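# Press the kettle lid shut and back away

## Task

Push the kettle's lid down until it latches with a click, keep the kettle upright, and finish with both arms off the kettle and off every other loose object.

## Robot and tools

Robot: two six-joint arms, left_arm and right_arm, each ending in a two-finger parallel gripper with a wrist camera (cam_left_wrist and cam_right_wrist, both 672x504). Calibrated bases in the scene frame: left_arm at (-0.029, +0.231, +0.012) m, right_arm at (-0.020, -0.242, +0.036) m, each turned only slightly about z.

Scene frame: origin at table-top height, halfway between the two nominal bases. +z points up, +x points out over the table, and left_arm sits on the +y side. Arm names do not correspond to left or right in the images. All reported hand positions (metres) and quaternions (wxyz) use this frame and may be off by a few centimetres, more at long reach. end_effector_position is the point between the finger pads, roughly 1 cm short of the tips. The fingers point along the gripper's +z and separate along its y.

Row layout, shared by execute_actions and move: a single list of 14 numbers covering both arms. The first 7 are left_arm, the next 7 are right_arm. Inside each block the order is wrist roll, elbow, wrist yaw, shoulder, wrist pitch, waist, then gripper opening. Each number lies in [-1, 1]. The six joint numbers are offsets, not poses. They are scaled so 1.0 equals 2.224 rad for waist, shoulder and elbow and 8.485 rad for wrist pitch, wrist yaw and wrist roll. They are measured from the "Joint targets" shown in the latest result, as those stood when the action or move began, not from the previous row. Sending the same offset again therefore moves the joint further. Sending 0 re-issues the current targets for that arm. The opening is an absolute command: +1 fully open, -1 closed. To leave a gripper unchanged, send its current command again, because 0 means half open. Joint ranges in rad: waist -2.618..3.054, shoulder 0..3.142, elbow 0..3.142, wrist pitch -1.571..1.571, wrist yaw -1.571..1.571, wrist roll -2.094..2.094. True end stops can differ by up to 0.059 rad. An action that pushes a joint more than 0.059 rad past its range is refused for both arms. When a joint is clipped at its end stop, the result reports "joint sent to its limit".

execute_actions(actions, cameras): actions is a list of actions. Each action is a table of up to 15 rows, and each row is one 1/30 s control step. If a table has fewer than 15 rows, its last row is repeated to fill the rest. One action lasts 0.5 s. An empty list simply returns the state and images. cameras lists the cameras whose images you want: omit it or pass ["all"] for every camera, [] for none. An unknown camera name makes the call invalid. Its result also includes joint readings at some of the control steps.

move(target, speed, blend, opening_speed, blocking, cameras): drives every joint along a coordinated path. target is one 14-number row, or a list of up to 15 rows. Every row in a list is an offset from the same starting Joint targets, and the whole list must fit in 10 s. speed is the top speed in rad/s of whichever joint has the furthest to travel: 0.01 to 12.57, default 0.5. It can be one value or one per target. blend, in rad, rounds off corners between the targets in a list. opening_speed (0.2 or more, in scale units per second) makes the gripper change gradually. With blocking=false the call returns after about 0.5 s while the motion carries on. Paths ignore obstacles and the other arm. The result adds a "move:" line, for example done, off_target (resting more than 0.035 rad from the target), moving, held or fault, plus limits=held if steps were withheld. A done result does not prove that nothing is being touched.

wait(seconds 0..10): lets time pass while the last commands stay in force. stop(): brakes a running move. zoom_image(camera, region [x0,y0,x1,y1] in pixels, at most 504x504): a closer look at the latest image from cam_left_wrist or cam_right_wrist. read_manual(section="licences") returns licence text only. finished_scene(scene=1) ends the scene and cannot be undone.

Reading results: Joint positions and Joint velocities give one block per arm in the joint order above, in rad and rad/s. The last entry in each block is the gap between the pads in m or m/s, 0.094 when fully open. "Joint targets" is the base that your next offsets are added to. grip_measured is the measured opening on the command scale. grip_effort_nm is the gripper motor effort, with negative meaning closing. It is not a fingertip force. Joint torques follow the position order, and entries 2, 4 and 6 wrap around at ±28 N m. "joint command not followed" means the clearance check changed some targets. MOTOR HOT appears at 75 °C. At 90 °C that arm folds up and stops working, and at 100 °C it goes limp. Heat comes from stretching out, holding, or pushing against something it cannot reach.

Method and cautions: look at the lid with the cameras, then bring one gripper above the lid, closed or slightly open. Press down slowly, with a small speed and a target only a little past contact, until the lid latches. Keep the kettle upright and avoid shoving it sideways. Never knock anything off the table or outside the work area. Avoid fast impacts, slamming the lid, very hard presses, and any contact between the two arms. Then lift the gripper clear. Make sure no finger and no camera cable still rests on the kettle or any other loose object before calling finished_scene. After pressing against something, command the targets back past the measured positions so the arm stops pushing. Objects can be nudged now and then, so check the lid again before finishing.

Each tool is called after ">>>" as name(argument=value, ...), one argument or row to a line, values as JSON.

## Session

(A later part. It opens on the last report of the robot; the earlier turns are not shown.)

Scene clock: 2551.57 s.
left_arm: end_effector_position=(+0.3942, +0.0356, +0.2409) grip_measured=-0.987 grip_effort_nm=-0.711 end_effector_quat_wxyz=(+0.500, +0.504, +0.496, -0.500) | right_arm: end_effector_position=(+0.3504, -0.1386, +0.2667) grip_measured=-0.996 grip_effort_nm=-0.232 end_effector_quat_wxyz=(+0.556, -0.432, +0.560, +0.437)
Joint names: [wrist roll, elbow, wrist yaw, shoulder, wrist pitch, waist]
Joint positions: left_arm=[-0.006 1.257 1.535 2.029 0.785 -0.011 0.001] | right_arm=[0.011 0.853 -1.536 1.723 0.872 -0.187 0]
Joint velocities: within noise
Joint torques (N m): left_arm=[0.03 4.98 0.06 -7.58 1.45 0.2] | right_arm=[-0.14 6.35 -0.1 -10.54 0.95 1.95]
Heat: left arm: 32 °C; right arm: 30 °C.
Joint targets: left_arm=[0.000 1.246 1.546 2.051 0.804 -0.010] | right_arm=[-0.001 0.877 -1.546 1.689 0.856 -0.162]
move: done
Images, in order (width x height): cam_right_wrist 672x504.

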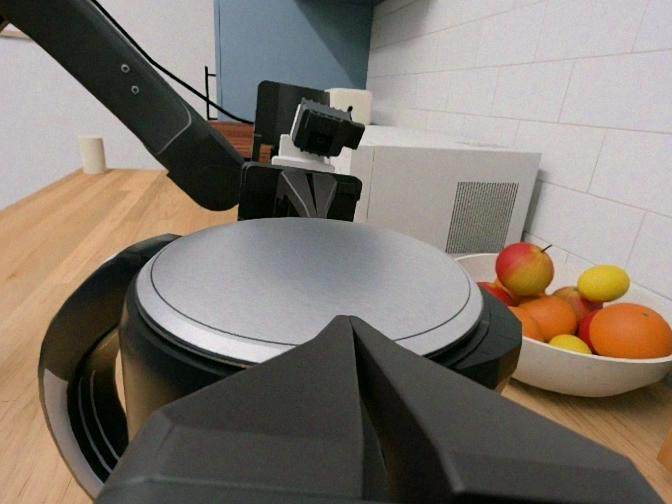

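>>> move(
  target=[
    [0,0,0,0,0,0,-1, 0,0,0,0,0,-0.0283,-1],
    [0,0,0,0,0,0,-1, 0,0,0,0.0342,0,-0.0283,-1],
  ],
  speed=0.15,
  cameras=["cam_right_wrist"],
)

>>> zoom_image(
  camera="cam_right_wrist",
  region=[240, 250, 460, 350],
)

Scene clock: 2566.67 s.
left_arm: end_effector_position=(+0.3942, +0.0356, +0.2409) grip_measured=-0.987 grip_effort_nm=-0.711 end_effector_quat_wxyz=(+0.500, +0.504, +0.496, -0.500) | right_arm: end_effector_position=(+0.3558, -0.1519, +0.2592) grip_measured=-0.996 grip_effort_nm=-0.237 end_effector_quat_wxyz=(+0.557, -0.416, +0.572, +0.435)
Joint names: [wrist roll, elbow, wrist yaw, shoulder, wrist pitch, waist]
Joint positions: left_arm=[-0.006 1.257 1.535 2.029 0.785 -0.011 0.001] | right_arm=[0.011 0.853 -1.537 1.746 0.87 -0.221 0]
Joint velocities: within noise
Joint torques (N m): left_arm=[0.07 4.93 0.08 -7.56 1.47 0.18] | right_arm=[-0.14 6.23 -0.08 -6.22 0.96 -0.31]
Heat: left arm: 32 °C; right arm: 30 °C.
Joint targets: left_arm=[0.000 1.246 1.546 2.051 0.804 -0.010] | right_arm=[-0.001 0.877 -1.546 1.765 0.856 -0.225]
move: done
Images, in order (width x height): cam_right_wrist 672x504.

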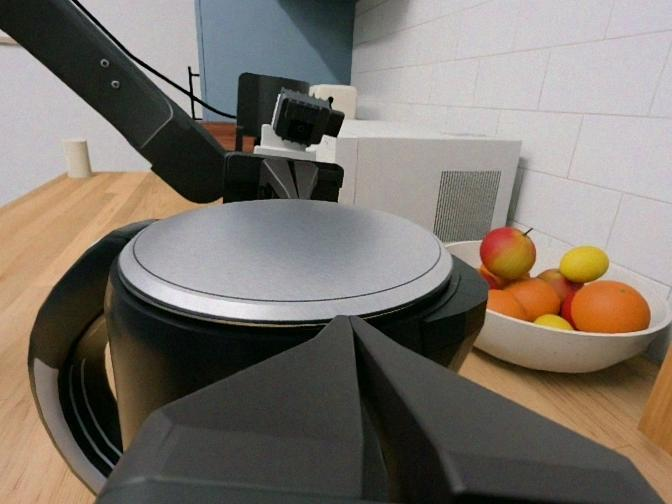

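Scaled by 2.291.

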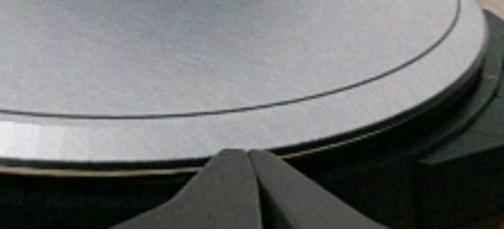

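>>> move(
  target=[
    [0,0,0,0,0,0,-1, 0.1816,0,0,0,0,0,-1],
    [0,0,0,0,0,-0.018,-1, 0.1816,0,0,0.0103,0,0,-1],
  ],
  speed=[0.8, 0.15],
)

>>> zoom_image(
  camera="cam_right_wrist",
  region=[200, 180, 500, 400],
)

Scene clock: 2602.53 s.
left_arm: end_effector_position=(+0.3885, +0.0233, +0.2410) grip_measured=-0.987 grip_effort_nm=-0.711 end_effector_quat_wxyz=(+0.494, +0.511, +0.488, -0.506) | right_arm: end_effector_position=(+0.3573, -0.1523, +0.2516) grip_measured=-0.996 grip_effort_nm=-0.222 end_effector_quat_wxyz=(+0.091, +0.103, +0.700, +0.701)
Joint names: [wrist roll, elbow, wrist yaw, shoulder, wrist pitch, waist]
Joint positions: left_arm=[-0.006 1.257 1.534 2.029 0.787 -0.041 0.001] | right_arm=[1.538 0.853 -1.541 1.769 0.866 -0.221 0]
Joint velocities: within noise
Joint torques (N m): left_arm=[0.04 5.03 0.07 -7.54 1.42 -0.85] | right_arm=[0.01 6.24 -0.06 -6.34 1 -0.29]
Heat: left arm: 32 °C; right arm: 28 °C.
Joint targets: left_arm=[0.000 1.246 1.546 2.051 0.804 -0.050] | right_arm=[1.540 0.877 -1.546 1.788 0.856 -0.225]
move: done

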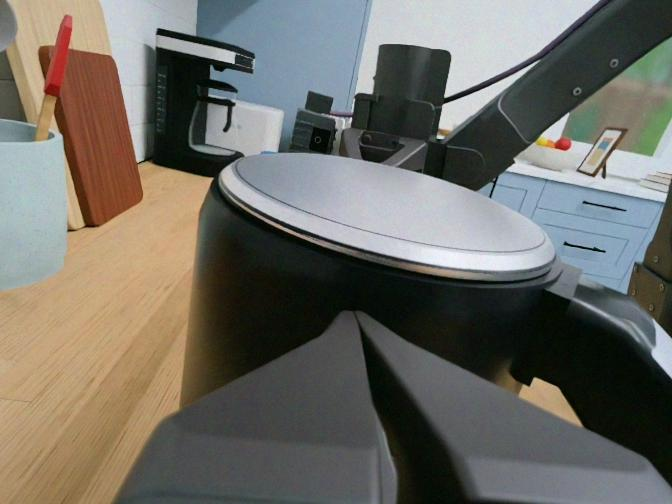

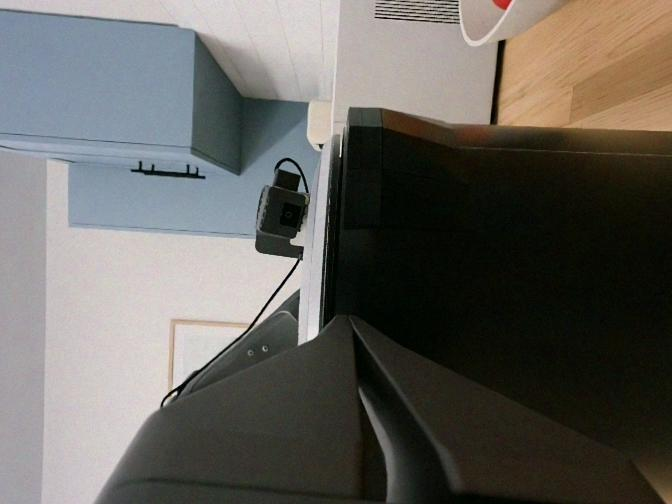

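Scaled by 1.680.

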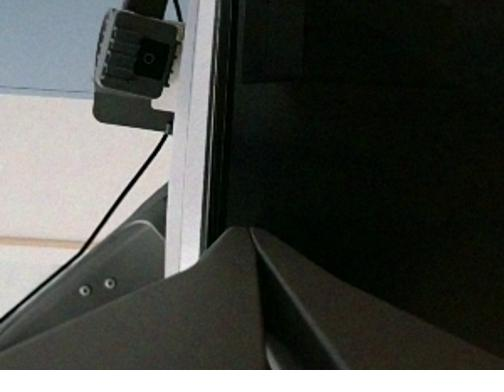

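>>> zoom_image(
  camera="cam_right_wrist",
  region=[290, 100, 380, 200],
)

>>> zoom_image(
  camera="cam_right_wrist",
  region=[290, 240, 400, 350],
)

Scaled by 5.040.

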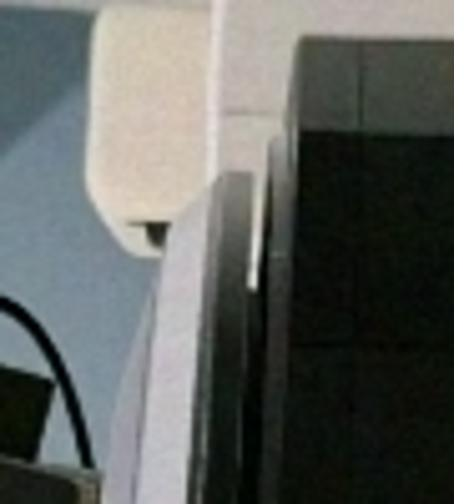

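Scaled by 4.582.

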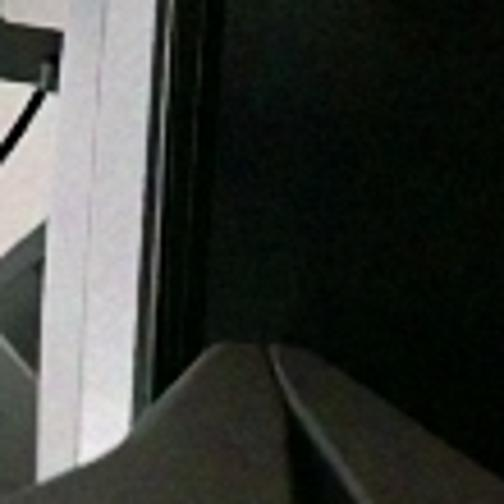

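>>> move(
  target=[0,0,0,0,0,0,-1, 0,0,0,-0.0342,0,0,-1],
  speed=0.2,
  cameras=["cam_right_wrist"],
)

>>> zoom_image(
  camera="cam_right_wrist",
  region=[290, 240, 400, 350],
)

Scene clock: 2629.63 s.
left_arm: end_effector_position=(+0.3885, +0.0233, +0.2410) grip_measured=-0.987 grip_effort_nm=-0.711 end_effector_quat_wxyz=(+0.494, +0.511, +0.488, -0.506) | right_arm: end_effector_position=(+0.3557, -0.1519, +0.2570) grip_measured=-0.996 grip_effort_nm=-0.237 end_effector_quat_wxyz=(+0.096, +0.098, +0.701, +0.700)
Joint names: [wrist roll, elbow, wrist yaw, shoulder, wrist pitch, waist]
Joint positions: left_arm=[-0.006 1.257 1.534 2.029 0.787 -0.041 0.001] | right_arm=[1.539 0.853 -1.541 1.752 0.865 -0.221 0]
Joint velocities: within noise
Joint torques (N m): left_arm=[0.05 5.04 0.1 -7.61 1.46 -0.98] | right_arm=[0.02 6.3 -0.05 -11.21 1.01 -0.28]
Heat: left arm: 32 °C; right arm: 27 °C.
Joint targets: left_arm=[0.000 1.246 1.546 2.051 0.804 -0.050] | right_arm=[1.540 0.877 -1.546 1.712 0.857 -0.225]
move: off_target (right_arm); right_arm: the shoulder is farthest, 0.040 rad from its target
Images, in order (width x height): cam_right_wrist 672x504.

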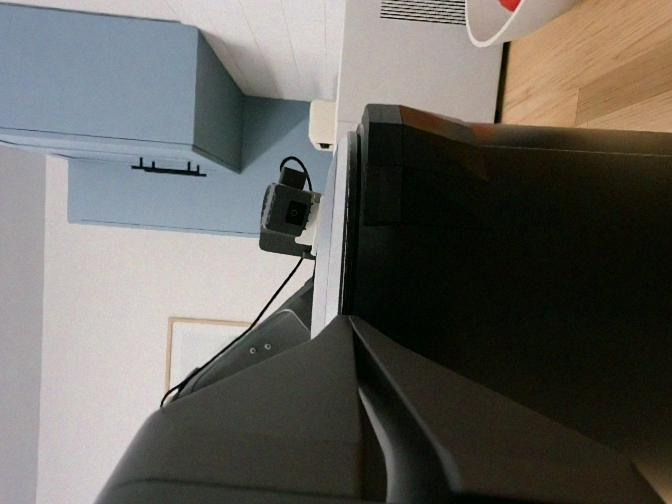

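Scaled by 4.582.

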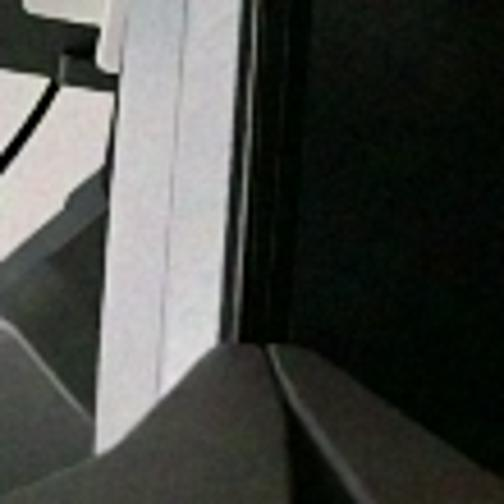

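>>> move(
  target=[0,0,0,0,0,0,-1, 0,0.0616,0,0.0701,-0.0047,0,-1],
  speed=0.2,
  cameras=["cam_right_wrist"],
)

>>> zoom_image(
  camera="cam_right_wrist",
  region=[290, 240, 400, 350],
)

Scene clock: 2660.47 s.
left_arm: end_effector_position=(+0.3885, +0.0233, +0.2410) grip_measured=-0.987 grip_effort_nm=-0.716 end_effector_quat_wxyz=(+0.494, +0.511, +0.488, -0.506) | right_arm: end_effector_position=(+0.3840, -0.1590, +0.2576) grip_measured=-0.996 grip_effort_nm=-0.232 end_effector_quat_wxyz=(+0.095, +0.099, +0.701, +0.700)
Joint names: [wrist roll, elbow, wrist yaw, shoulder, wrist pitch, waist]
Joint positions: left_arm=[-0.006 1.257 1.534 2.029 0.787 -0.041 0.001] | right_arm=[1.539 0.98 -1.542 1.846 0.828 -0.221 0]
Joint velocities: within noise
Joint torques (N m): left_arm=[0.03 4.96 0.1 -7.62 1.44 -0.95] | right_arm=[0 7.16 -0.05 -6.98 0.98 -0.25]
Heat: left arm: 32 °C; right arm: 30 °C.
Joint targets: left_arm=[0.000 1.246 1.546 2.051 0.804 -0.050] | right_arm=[1.540 1.014 -1.546 1.868 0.816 -0.225]
move: done
Images, in order (width x height): cam_right_wrist 672x504.

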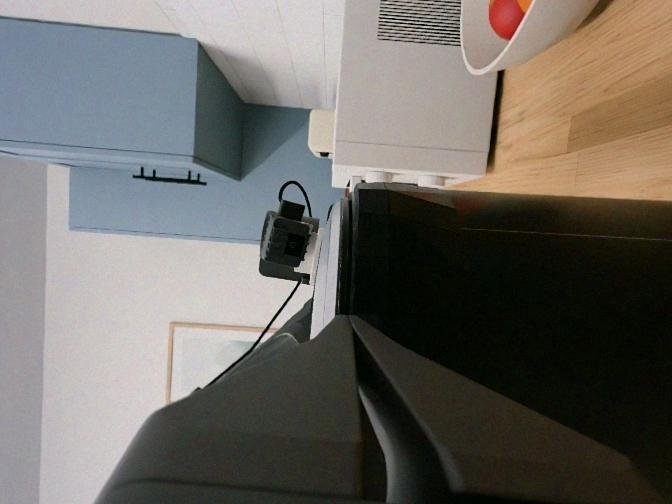

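Scaled by 4.582.

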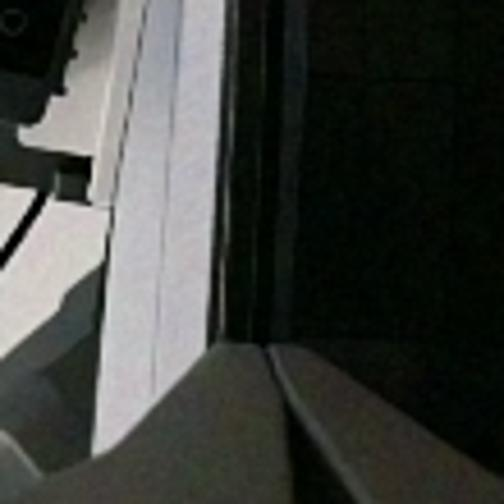

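>>> move(
  target=[
    [0,0,0,0,0,-0.0135,-1, 0,0,0,-0.029,0,0,-1],
    [0,0,0,0,0,-0.0135,-1, 0,0,0,-0.029,0,0.030,-1],
  ],
  speed=0.15,
)

>>> zoom_image(
  camera="cam_right_wrist",
  region=[290, 240, 400, 350],
)

Scene clock: 2674.27 s.
left_arm: end_effector_position=(+0.3878, +0.0212, +0.2411) grip_measured=-0.987 grip_effort_nm=-0.711 end_effector_quat_wxyz=(+0.493, +0.512, +0.488, -0.507) | right_arm: end_effector_position=(+0.3817, -0.1426, +0.2593) grip_measured=-0.996 grip_effort_nm=-0.227 end_effector_quat_wxyz=(+0.083, +0.084, +0.702, +0.702)
Joint names: [wrist roll, elbow, wrist yaw, shoulder, wrist pitch, waist]
Joint positions: left_arm=[-0.006 1.257 1.532 2.029 0.787 -0.046 0.001] | right_arm=[1.539 0.986 -1.538 1.846 0.828 -0.179 0]
Joint velocities: within noise
Joint torques (N m): left_arm=[0.07 5 0.11 -7.54 1.43 -3.41] | right_arm=[-0.01 6.67 -0.08 -12.46 0.99 1.69]
Heat: left arm: 32 °C; right arm: 29 °C.
Joint targets: left_arm=[0.000 1.246 1.546 2.051 0.804 -0.080] | right_arm=[1.540 1.014 -1.545 1.804 0.817 -0.158]
move: off_target (right_arm); right_arm: the shoulder is farthest, 0.043 rad from its target

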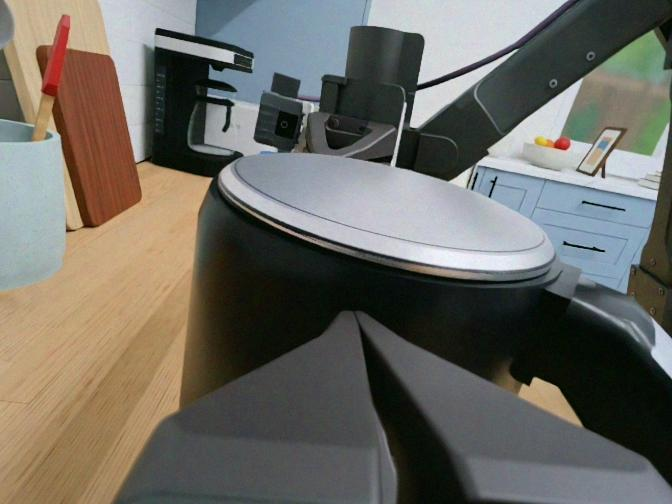

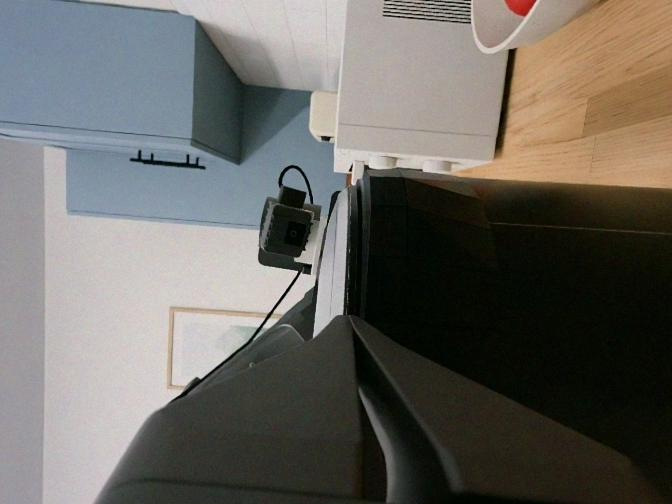

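Scaled by 4.582.

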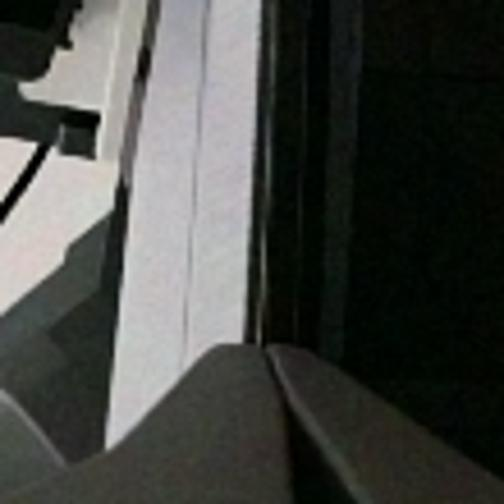

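>>> move(
  target=[0,0,0,0,0,0,-1, 0,0,0,0,0,0.0216,-1],
  speed=0.1,
)

>>> zoom_image(
  camera="cam_right_wrist",
  region=[290, 240, 400, 350],
)

Scene clock: 2691.33 s.
left_arm: end_effector_position=(+0.3875, +0.0212, +0.2411) grip_measured=-0.987 grip_effort_nm=-0.711 end_effector_quat_wxyz=(+0.493, +0.512, +0.487, -0.508) | right_arm: end_effector_position=(+0.3828, -0.1407, +0.2593) grip_measured=-0.996 grip_effort_nm=-0.232 end_effector_quat_wxyz=(+0.085, +0.085, +0.702, +0.702)
Joint names: [wrist roll, elbow, wrist yaw, shoulder, wrist pitch, waist]
Joint positions: left_arm=[-0.006 1.257 1.534 2.029 0.787 -0.046 0.001] | right_arm=[1.539 0.986 -1.528 1.846 0.828 -0.174 0]
Joint velocities: within noise
Joint torques (N m): left_arm=[0.05 5.07 0.1 -7.56 1.45 -3.49] | right_arm=[0 6.64 -0.17 -12.44 0.98 5.11]
Heat: left arm: 32 °C; right arm: 31 °C.
Joint targets: left_arm=[0.000 1.246 1.546 2.051 0.804 -0.080] | right_arm=[1.540 1.014 -1.545 1.804 0.817 -0.110]
move: off_target (right_arm); right_arm: the waist is farthest, 0.064 rad from its target

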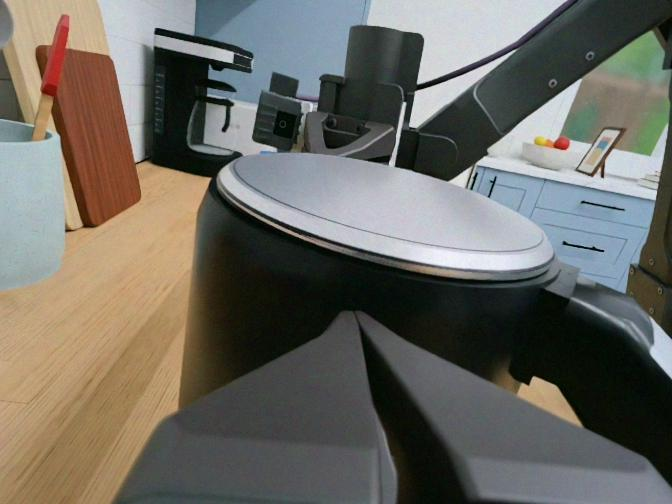

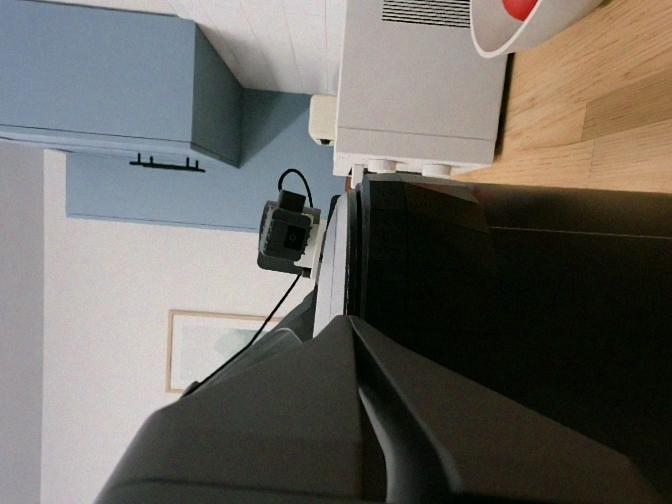

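Scaled by 4.582.

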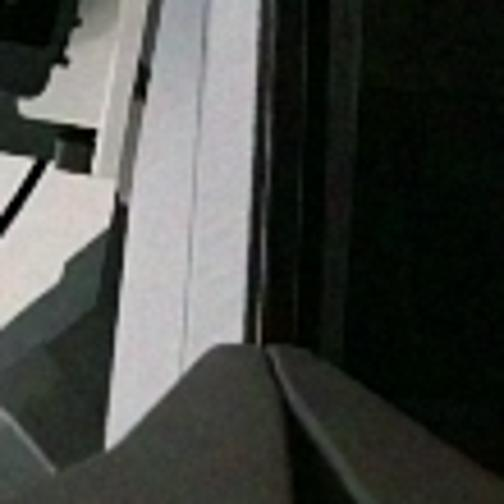

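>>> move(
  target=[
    [0,0,0,0,0,0,-1, 0,0,0,0,0,-0.027,-1],
    [0,0,0,0,0,0,-1, 0,0,0,-0.0032,0,-0.027,-1],
    [0,0,0,0,0,0,-1, 0,0,0,-0.0032,0,0.004,-1],
  ],
  speed=0.12,
  cameras=["cam_right_wrist"],
)

>>> zoom_image(
  camera="cam_right_wrist",
  region=[290, 240, 400, 350],
)

Scene clock: 2705.50 s.
left_arm: end_effector_position=(+0.3870, +0.0220, +0.2411) grip_measured=-0.987 grip_effort_nm=-0.711 end_effector_quat_wxyz=(+0.492, +0.513, +0.486, -0.508) | right_arm: end_effector_position=(+0.3838, -0.1397, +0.2596) grip_measured=-0.996 grip_effort_nm=-0.232 end_effector_quat_wxyz=(+0.087, +0.087, +0.702, +0.701)
Joint names: [wrist roll, elbow, wrist yaw, shoulder, wrist pitch, waist]
Joint positions: left_arm=[-0.006 1.257 1.539 2.029 0.787 -0.044 0.001] | right_arm=[1.539 0.986 -1.52 1.845 0.827 -0.17 0]
Joint velocities: within noise
Joint torques (N m): left_arm=[0.05 4.98 0.04 -7.53 1.43 -3.58] | right_arm=[0 6.68 -0.26 -13.09 1.01 5.48]
Heat: left arm: 32 °C; right arm: 32 °C.
Joint targets: left_arm=[0.000 1.246 1.546 2.051 0.804 -0.080] | right_arm=[1.540 1.014 -1.546 1.797 0.817 -0.101]
move: off_target (left_arm, right_arm); left_arm: the waist is farthest, 0.036 rad from its target; right_arm: the waist is farthest, 0.069 rad from its target
Images, in order (width x height): cam_right_wrist 672x504.

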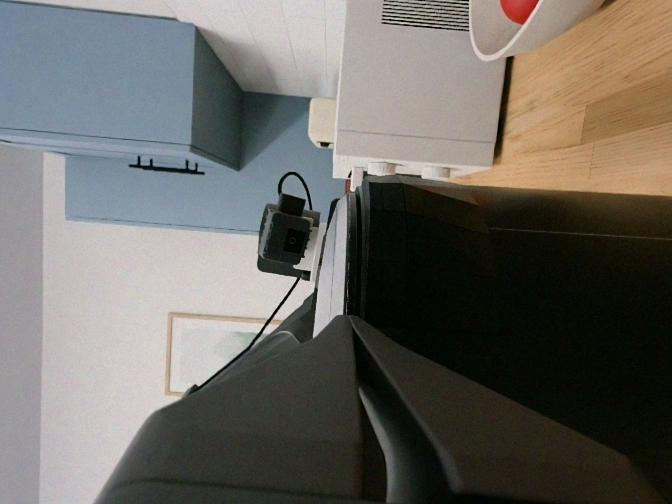

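Scaled by 4.582.

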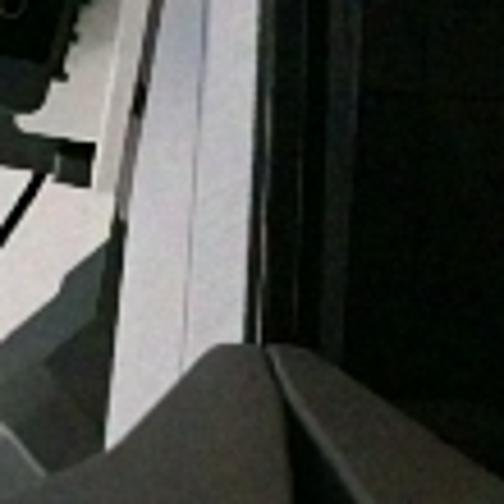

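>>> move(
  target=[
    [0,0,0,0,0,0,-1, 0,0,0,0,0,-0.032,-1],
    [0,0,0,0,0,0,-1, 0,0,0,-0.0045,0,-0.032,-1],
  ],
  speed=0.12,
  cameras=[],
)

Scene clock: 2714.53 s.
left_arm: end_effector_position=(+0.3870, +0.0220, +0.2411) grip_measured=-0.987 grip_effort_nm=-0.706 end_effector_quat_wxyz=(+0.492, +0.513, +0.486, -0.508) | right_arm: end_effector_position=(+0.3797, -0.1406, +0.2644) grip_measured=-0.996 grip_effort_nm=-0.232 end_effector_quat_wxyz=(+0.086, +0.078, +0.703, +0.702)
Joint names: [wrist roll, elbow, wrist yaw, shoulder, wrist pitch, waist]
Joint positions: left_arm=[-0.006 1.257 1.539 2.029 0.787 -0.044 0.001] | right_arm=[1.539 0.986 -1.538 1.831 0.824 -0.175 0]
Joint velocities: within noise
Joint torques (N m): left_arm=[0.04 5 0.02 -7.56 1.44 -3.63] | right_arm=[0.01 6.67 -0.08 -12.55 1.01 0.23]
Heat: left arm: 32 °C; right arm: 32 °C.
Joint targets: left_arm=[0.000 1.246 1.546 2.051 0.804 -0.080] | right_arm=[1.540 1.014 -1.546 1.786 0.817 -0.173]
move: off_target (left_arm, right_arm); left_arm: the waist is farthest, 0.036 rad from its target; right_arm: the shoulder is farthest, 0.044 rad from its target
No camera images: "cameras" was empty.

>>> move(
  target=[
    [0,0,0,0,0,0,-1, 0,0,0,0,-0.0050,0,-1],
    [0,0,0,0,0,0,-1, 0,0,0,0,-0.0050,0.0283,-1],
  ],
  speed=0.1,
)

>>> zoom_image(
  camera="cam_right_wrist",
  region=[290, 240, 400, 350],
)

Scene clock: 2728.27 s.
left_arm: end_effector_position=(+0.3870, +0.0220, +0.2411) grip_measured=-0.987 grip_effort_nm=-0.706 end_effector_quat_wxyz=(+0.492, +0.513, +0.486, -0.508) | right_arm: end_effector_position=(+0.3745, -0.1197, +0.2700) grip_measured=-0.996 grip_effort_nm=-0.232 end_effector_quat_wxyz=(+0.068, +0.064, +0.705, +0.703)
Joint names: [wrist roll, elbow, wrist yaw, shoulder, wrist pitch, waist]
Joint positions: left_arm=[-0.006 1.257 1.539 2.029 0.787 -0.044 0.001] | right_arm=[1.54 0.995 -1.53 1.816 0.797 -0.122 0]
Joint velocities: within noise
Joint torques (N m): left_arm=[0.07 4.94 0.04 -7.49 1.45 -3.59] | right_arm=[-0.01 6.13 -0.15 -11.23 0.9 1.02]
Heat: left arm: 32 °C; right arm: 31 °C.
Joint targets: left_arm=[0.000 1.246 1.546 2.051 0.804 -0.080] | right_arm=[1.540 1.014 -1.545 1.786 0.774 -0.110]
move: off_target (left_arm); left_arm: the waist is farthest, 0.036 rad from its target

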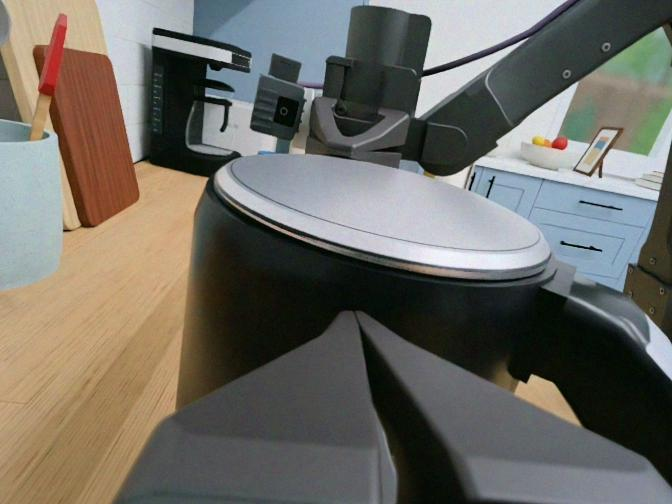

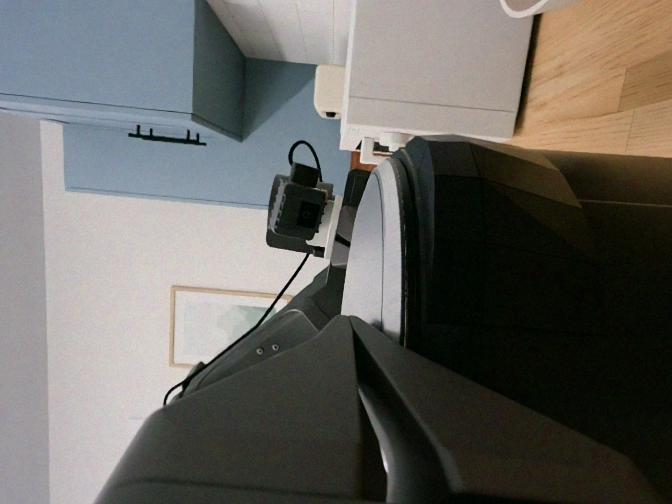

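Scaled by 4.582.

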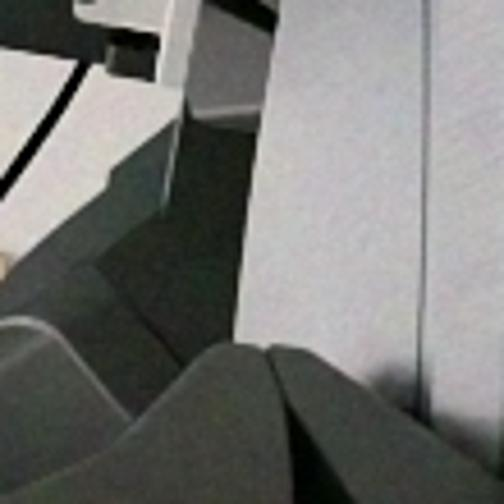

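>>> move(
  target=[
    [0,0,0,0,0,0,-1, 0,0,0,0,0,-0.0517,-1],
    [0,0,0,0,0,0,-1, 0,0,0,0.0355,0.0051,-0.0517,-1],
  ],
  speed=0.25,
  cameras=["cam_right_wrist"],
)

>>> zoom_image(
  camera="cam_right_wrist",
  region=[320, 170, 370, 220],
)

>>> zoom_image(
  camera="cam_right_wrist",
  region=[320, 260, 370, 310],
)

Scene clock: 2751.60 s.
left_arm: end_effector_position=(+0.3868, +0.0208, +0.2411) grip_measured=-0.987 grip_effort_nm=-0.711 end_effector_quat_wxyz=(+0.492, +0.513, +0.486, -0.508) | right_arm: end_effector_position=(+0.3867, -0.1611, +0.2593) grip_measured=-0.996 grip_effort_nm=-0.232 end_effector_quat_wxyz=(+0.089, +0.109, +0.699, +0.701)
Joint names: [wrist roll, elbow, wrist yaw, shoulder, wrist pitch, waist]
Joint positions: left_arm=[-0.006 1.257 1.536 2.029 0.787 -0.047 0.001] | right_arm=[1.541 0.995 -1.539 1.846 0.794 -0.225 0]
Joint velocities: within noise
Joint torques (N m): left_arm=[0.04 5.07 0.08 -7.49 1.44 -3.28] | right_arm=[-0.02 6.06 -0.09 -7.19 1.31 0.01]
Heat: left arm: 32 °C; right arm: 29 °C.
Joint targets: left_arm=[0.000 1.246 1.546 2.051 0.804 -0.080] | right_arm=[1.540 1.014 -1.545 1.865 0.817 -0.225]
move: done
Images, in order (width x height): cam_right_wrist 672x504.

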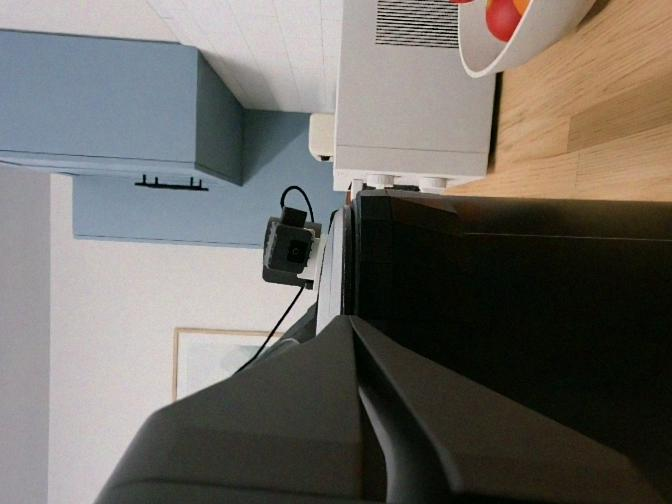

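Scaled by 10.080.

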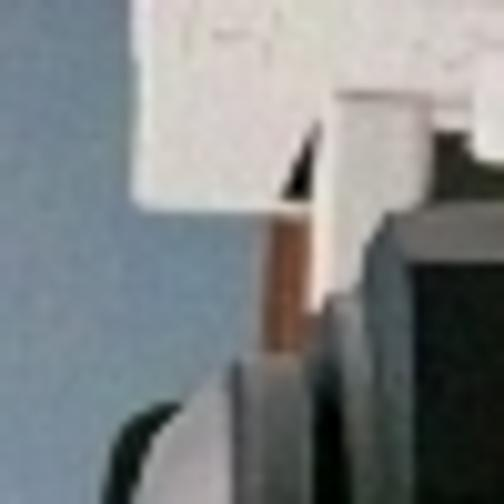

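Scaled by 10.080.

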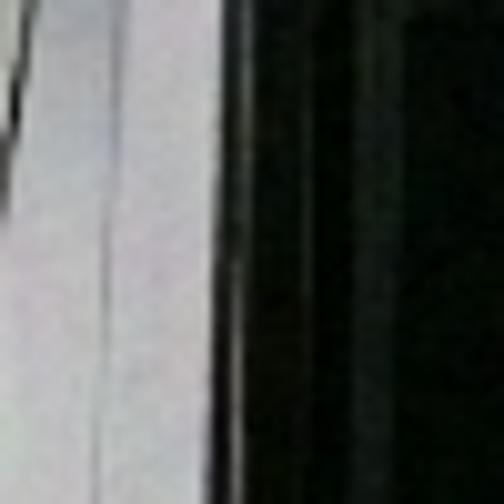

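>>> move(
  target=[0,0,0,0,0,0,-1, -0.3701,0,0,0,0,0,-1],
  speed=1.5,
  cameras=["cam_right_wrist"],
)

Scene clock: 2778.07 s.
left_arm: end_effector_position=(+0.3868, +0.0208, +0.2411) grip_measured=-0.987 grip_effort_nm=-0.711 end_effector_quat_wxyz=(+0.492, +0.513, +0.486, -0.508) | right_arm: end_effector_position=(+0.3875, -0.1614, +0.2600) grip_measured=-0.996 grip_effort_nm=-0.222 end_effector_quat_wxyz=(+0.701, -0.699, +0.112, -0.089)
Joint names: [wrist roll, elbow, wrist yaw, shoulder, wrist pitch, waist]
Joint positions: left_arm=[-0.006 1.257 1.536 2.029 0.787 -0.047 0.001] | right_arm=[-1.585 0.995 -1.535 1.846 0.805 -0.225 0]
Joint velocities: within noise
Joint torques (N m): left_arm=[0.05 5.01 0.09 -7.61 1.44 -3.29] | right_arm=[-0.2 6.06 -0.12 -7.3 1.22 -0.01]
Heat: left arm: 32 °C; right arm: 28 °C.
Joint targets: left_arm=[0.000 1.246 1.546 2.051 0.804 -0.080] | right_arm=[-1.600 1.014 -1.545 1.865 0.818 -0.225]
move: done
Images, in order (width x height): cam_right_wrist 672x504.

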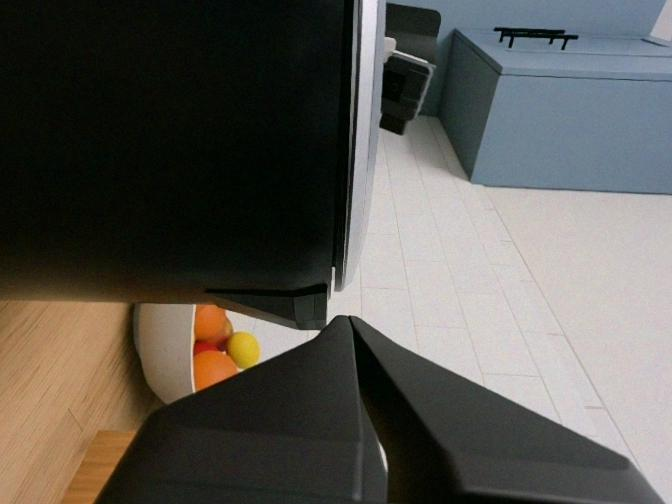

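>>> zoom_image(
  camera="cam_right_wrist",
  region=[300, 0, 400, 75],
)

>>> zoom_image(
  camera="cam_right_wrist",
  region=[300, 225, 400, 300],
)

Scaled by 5.040.

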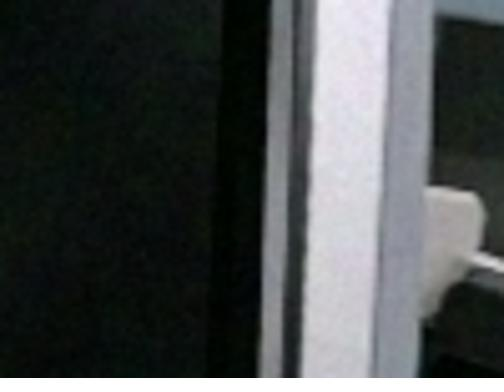

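Scaled by 5.040.

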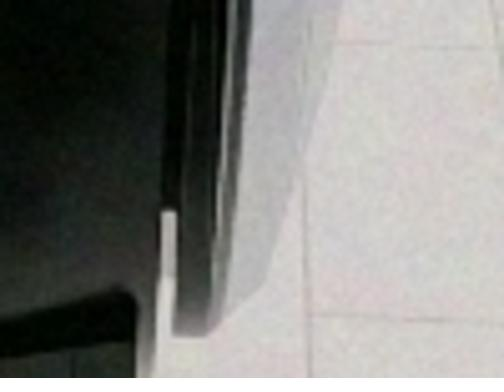

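>>> move(
  target=[
    [0, 0, 0, 0, 0, 0.0315, -1, 0, 0, 0, 0, 0, 0, -1],
    [0, 0.0162, 0, -0.0328, -0.0127, 0.0643, -1, 0, 0, 0, 0, 0, -0.0337, -1],
    [0, 0.3390, -0.1822, -0.2028, -0.2125, 0.0643, -1, 0.1886, 0.0121, 0, 0.1254, 0.0359, -0.0337, -1],
  ],
  speed=[0.15, 0.3, 0.6],
)

Scene clock: 2824.90 s.
left_arm: end_effector_position=(+0.4165, +0.2451, +0.3854) grip_measured=-0.987 grip_effort_nm=-0.706 end_effector_quat_wxyz=(+0.450, -0.015, +0.893, +0.003) | right_arm: end_effector_position=(+0.4131, -0.1988, +0.1876) grip_measured=-0.996 grip_effort_nm=-0.227 end_effector_quat_wxyz=(+0.582, -0.405, +0.579, +0.402)
Joint names: [wrist roll, elbow, wrist yaw, shoulder, wrist pitch, waist]
Joint positions: left_arm=[-0.006 1.971 0.007 1.628 -0.98 0.064 0.001] | right_arm=[-0.008 1.012 -1.539 2.118 1.103 -0.299 0]
Joint velocities: within noise
Joint torques (N m): left_arm=[0.04 8.28 -0.08 -8.23 1.51 -0.18] | right_arm=[0.1 5.86 -0.06 -7.99 1.27 -0.03]
Heat: left arm: 32 °C; right arm: 28 °C.
Joint targets: left_arm=[0.000 1.999 0.000 1.600 -0.999 0.063] | right_arm=[0.000 1.041 -1.545 2.144 1.122 -0.300]
move: done

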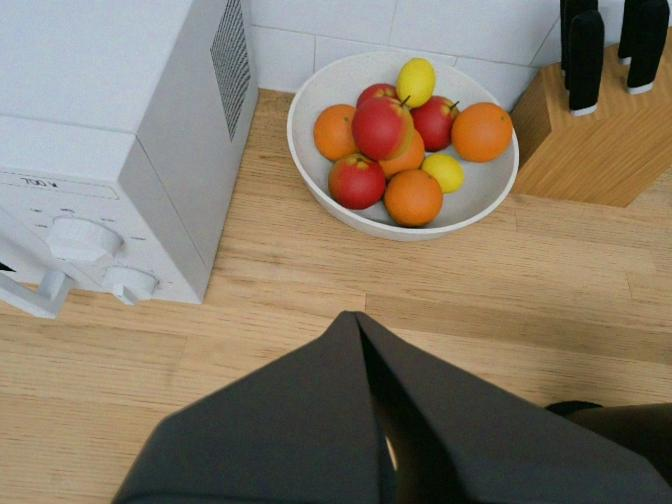

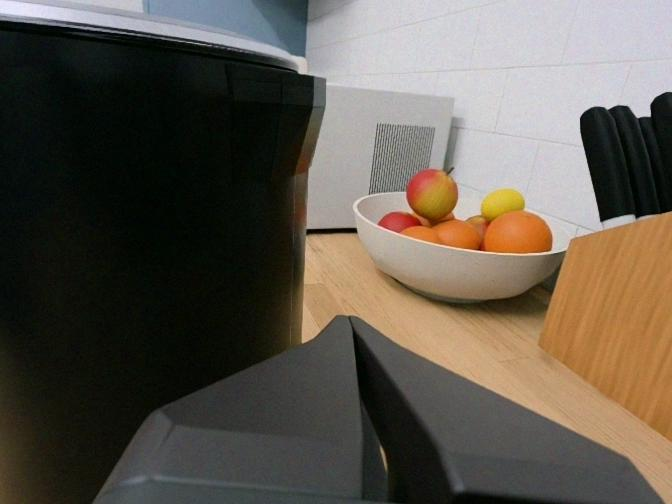

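>>> zoom_image(
  camera="cam_right_wrist",
  region=[160, 0, 340, 120],
)

Scaled by 2.800.

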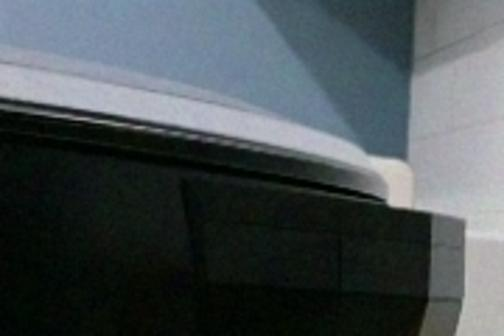

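>>> finished_scene(
  scene=1,
)

The scene is finished: the task was done.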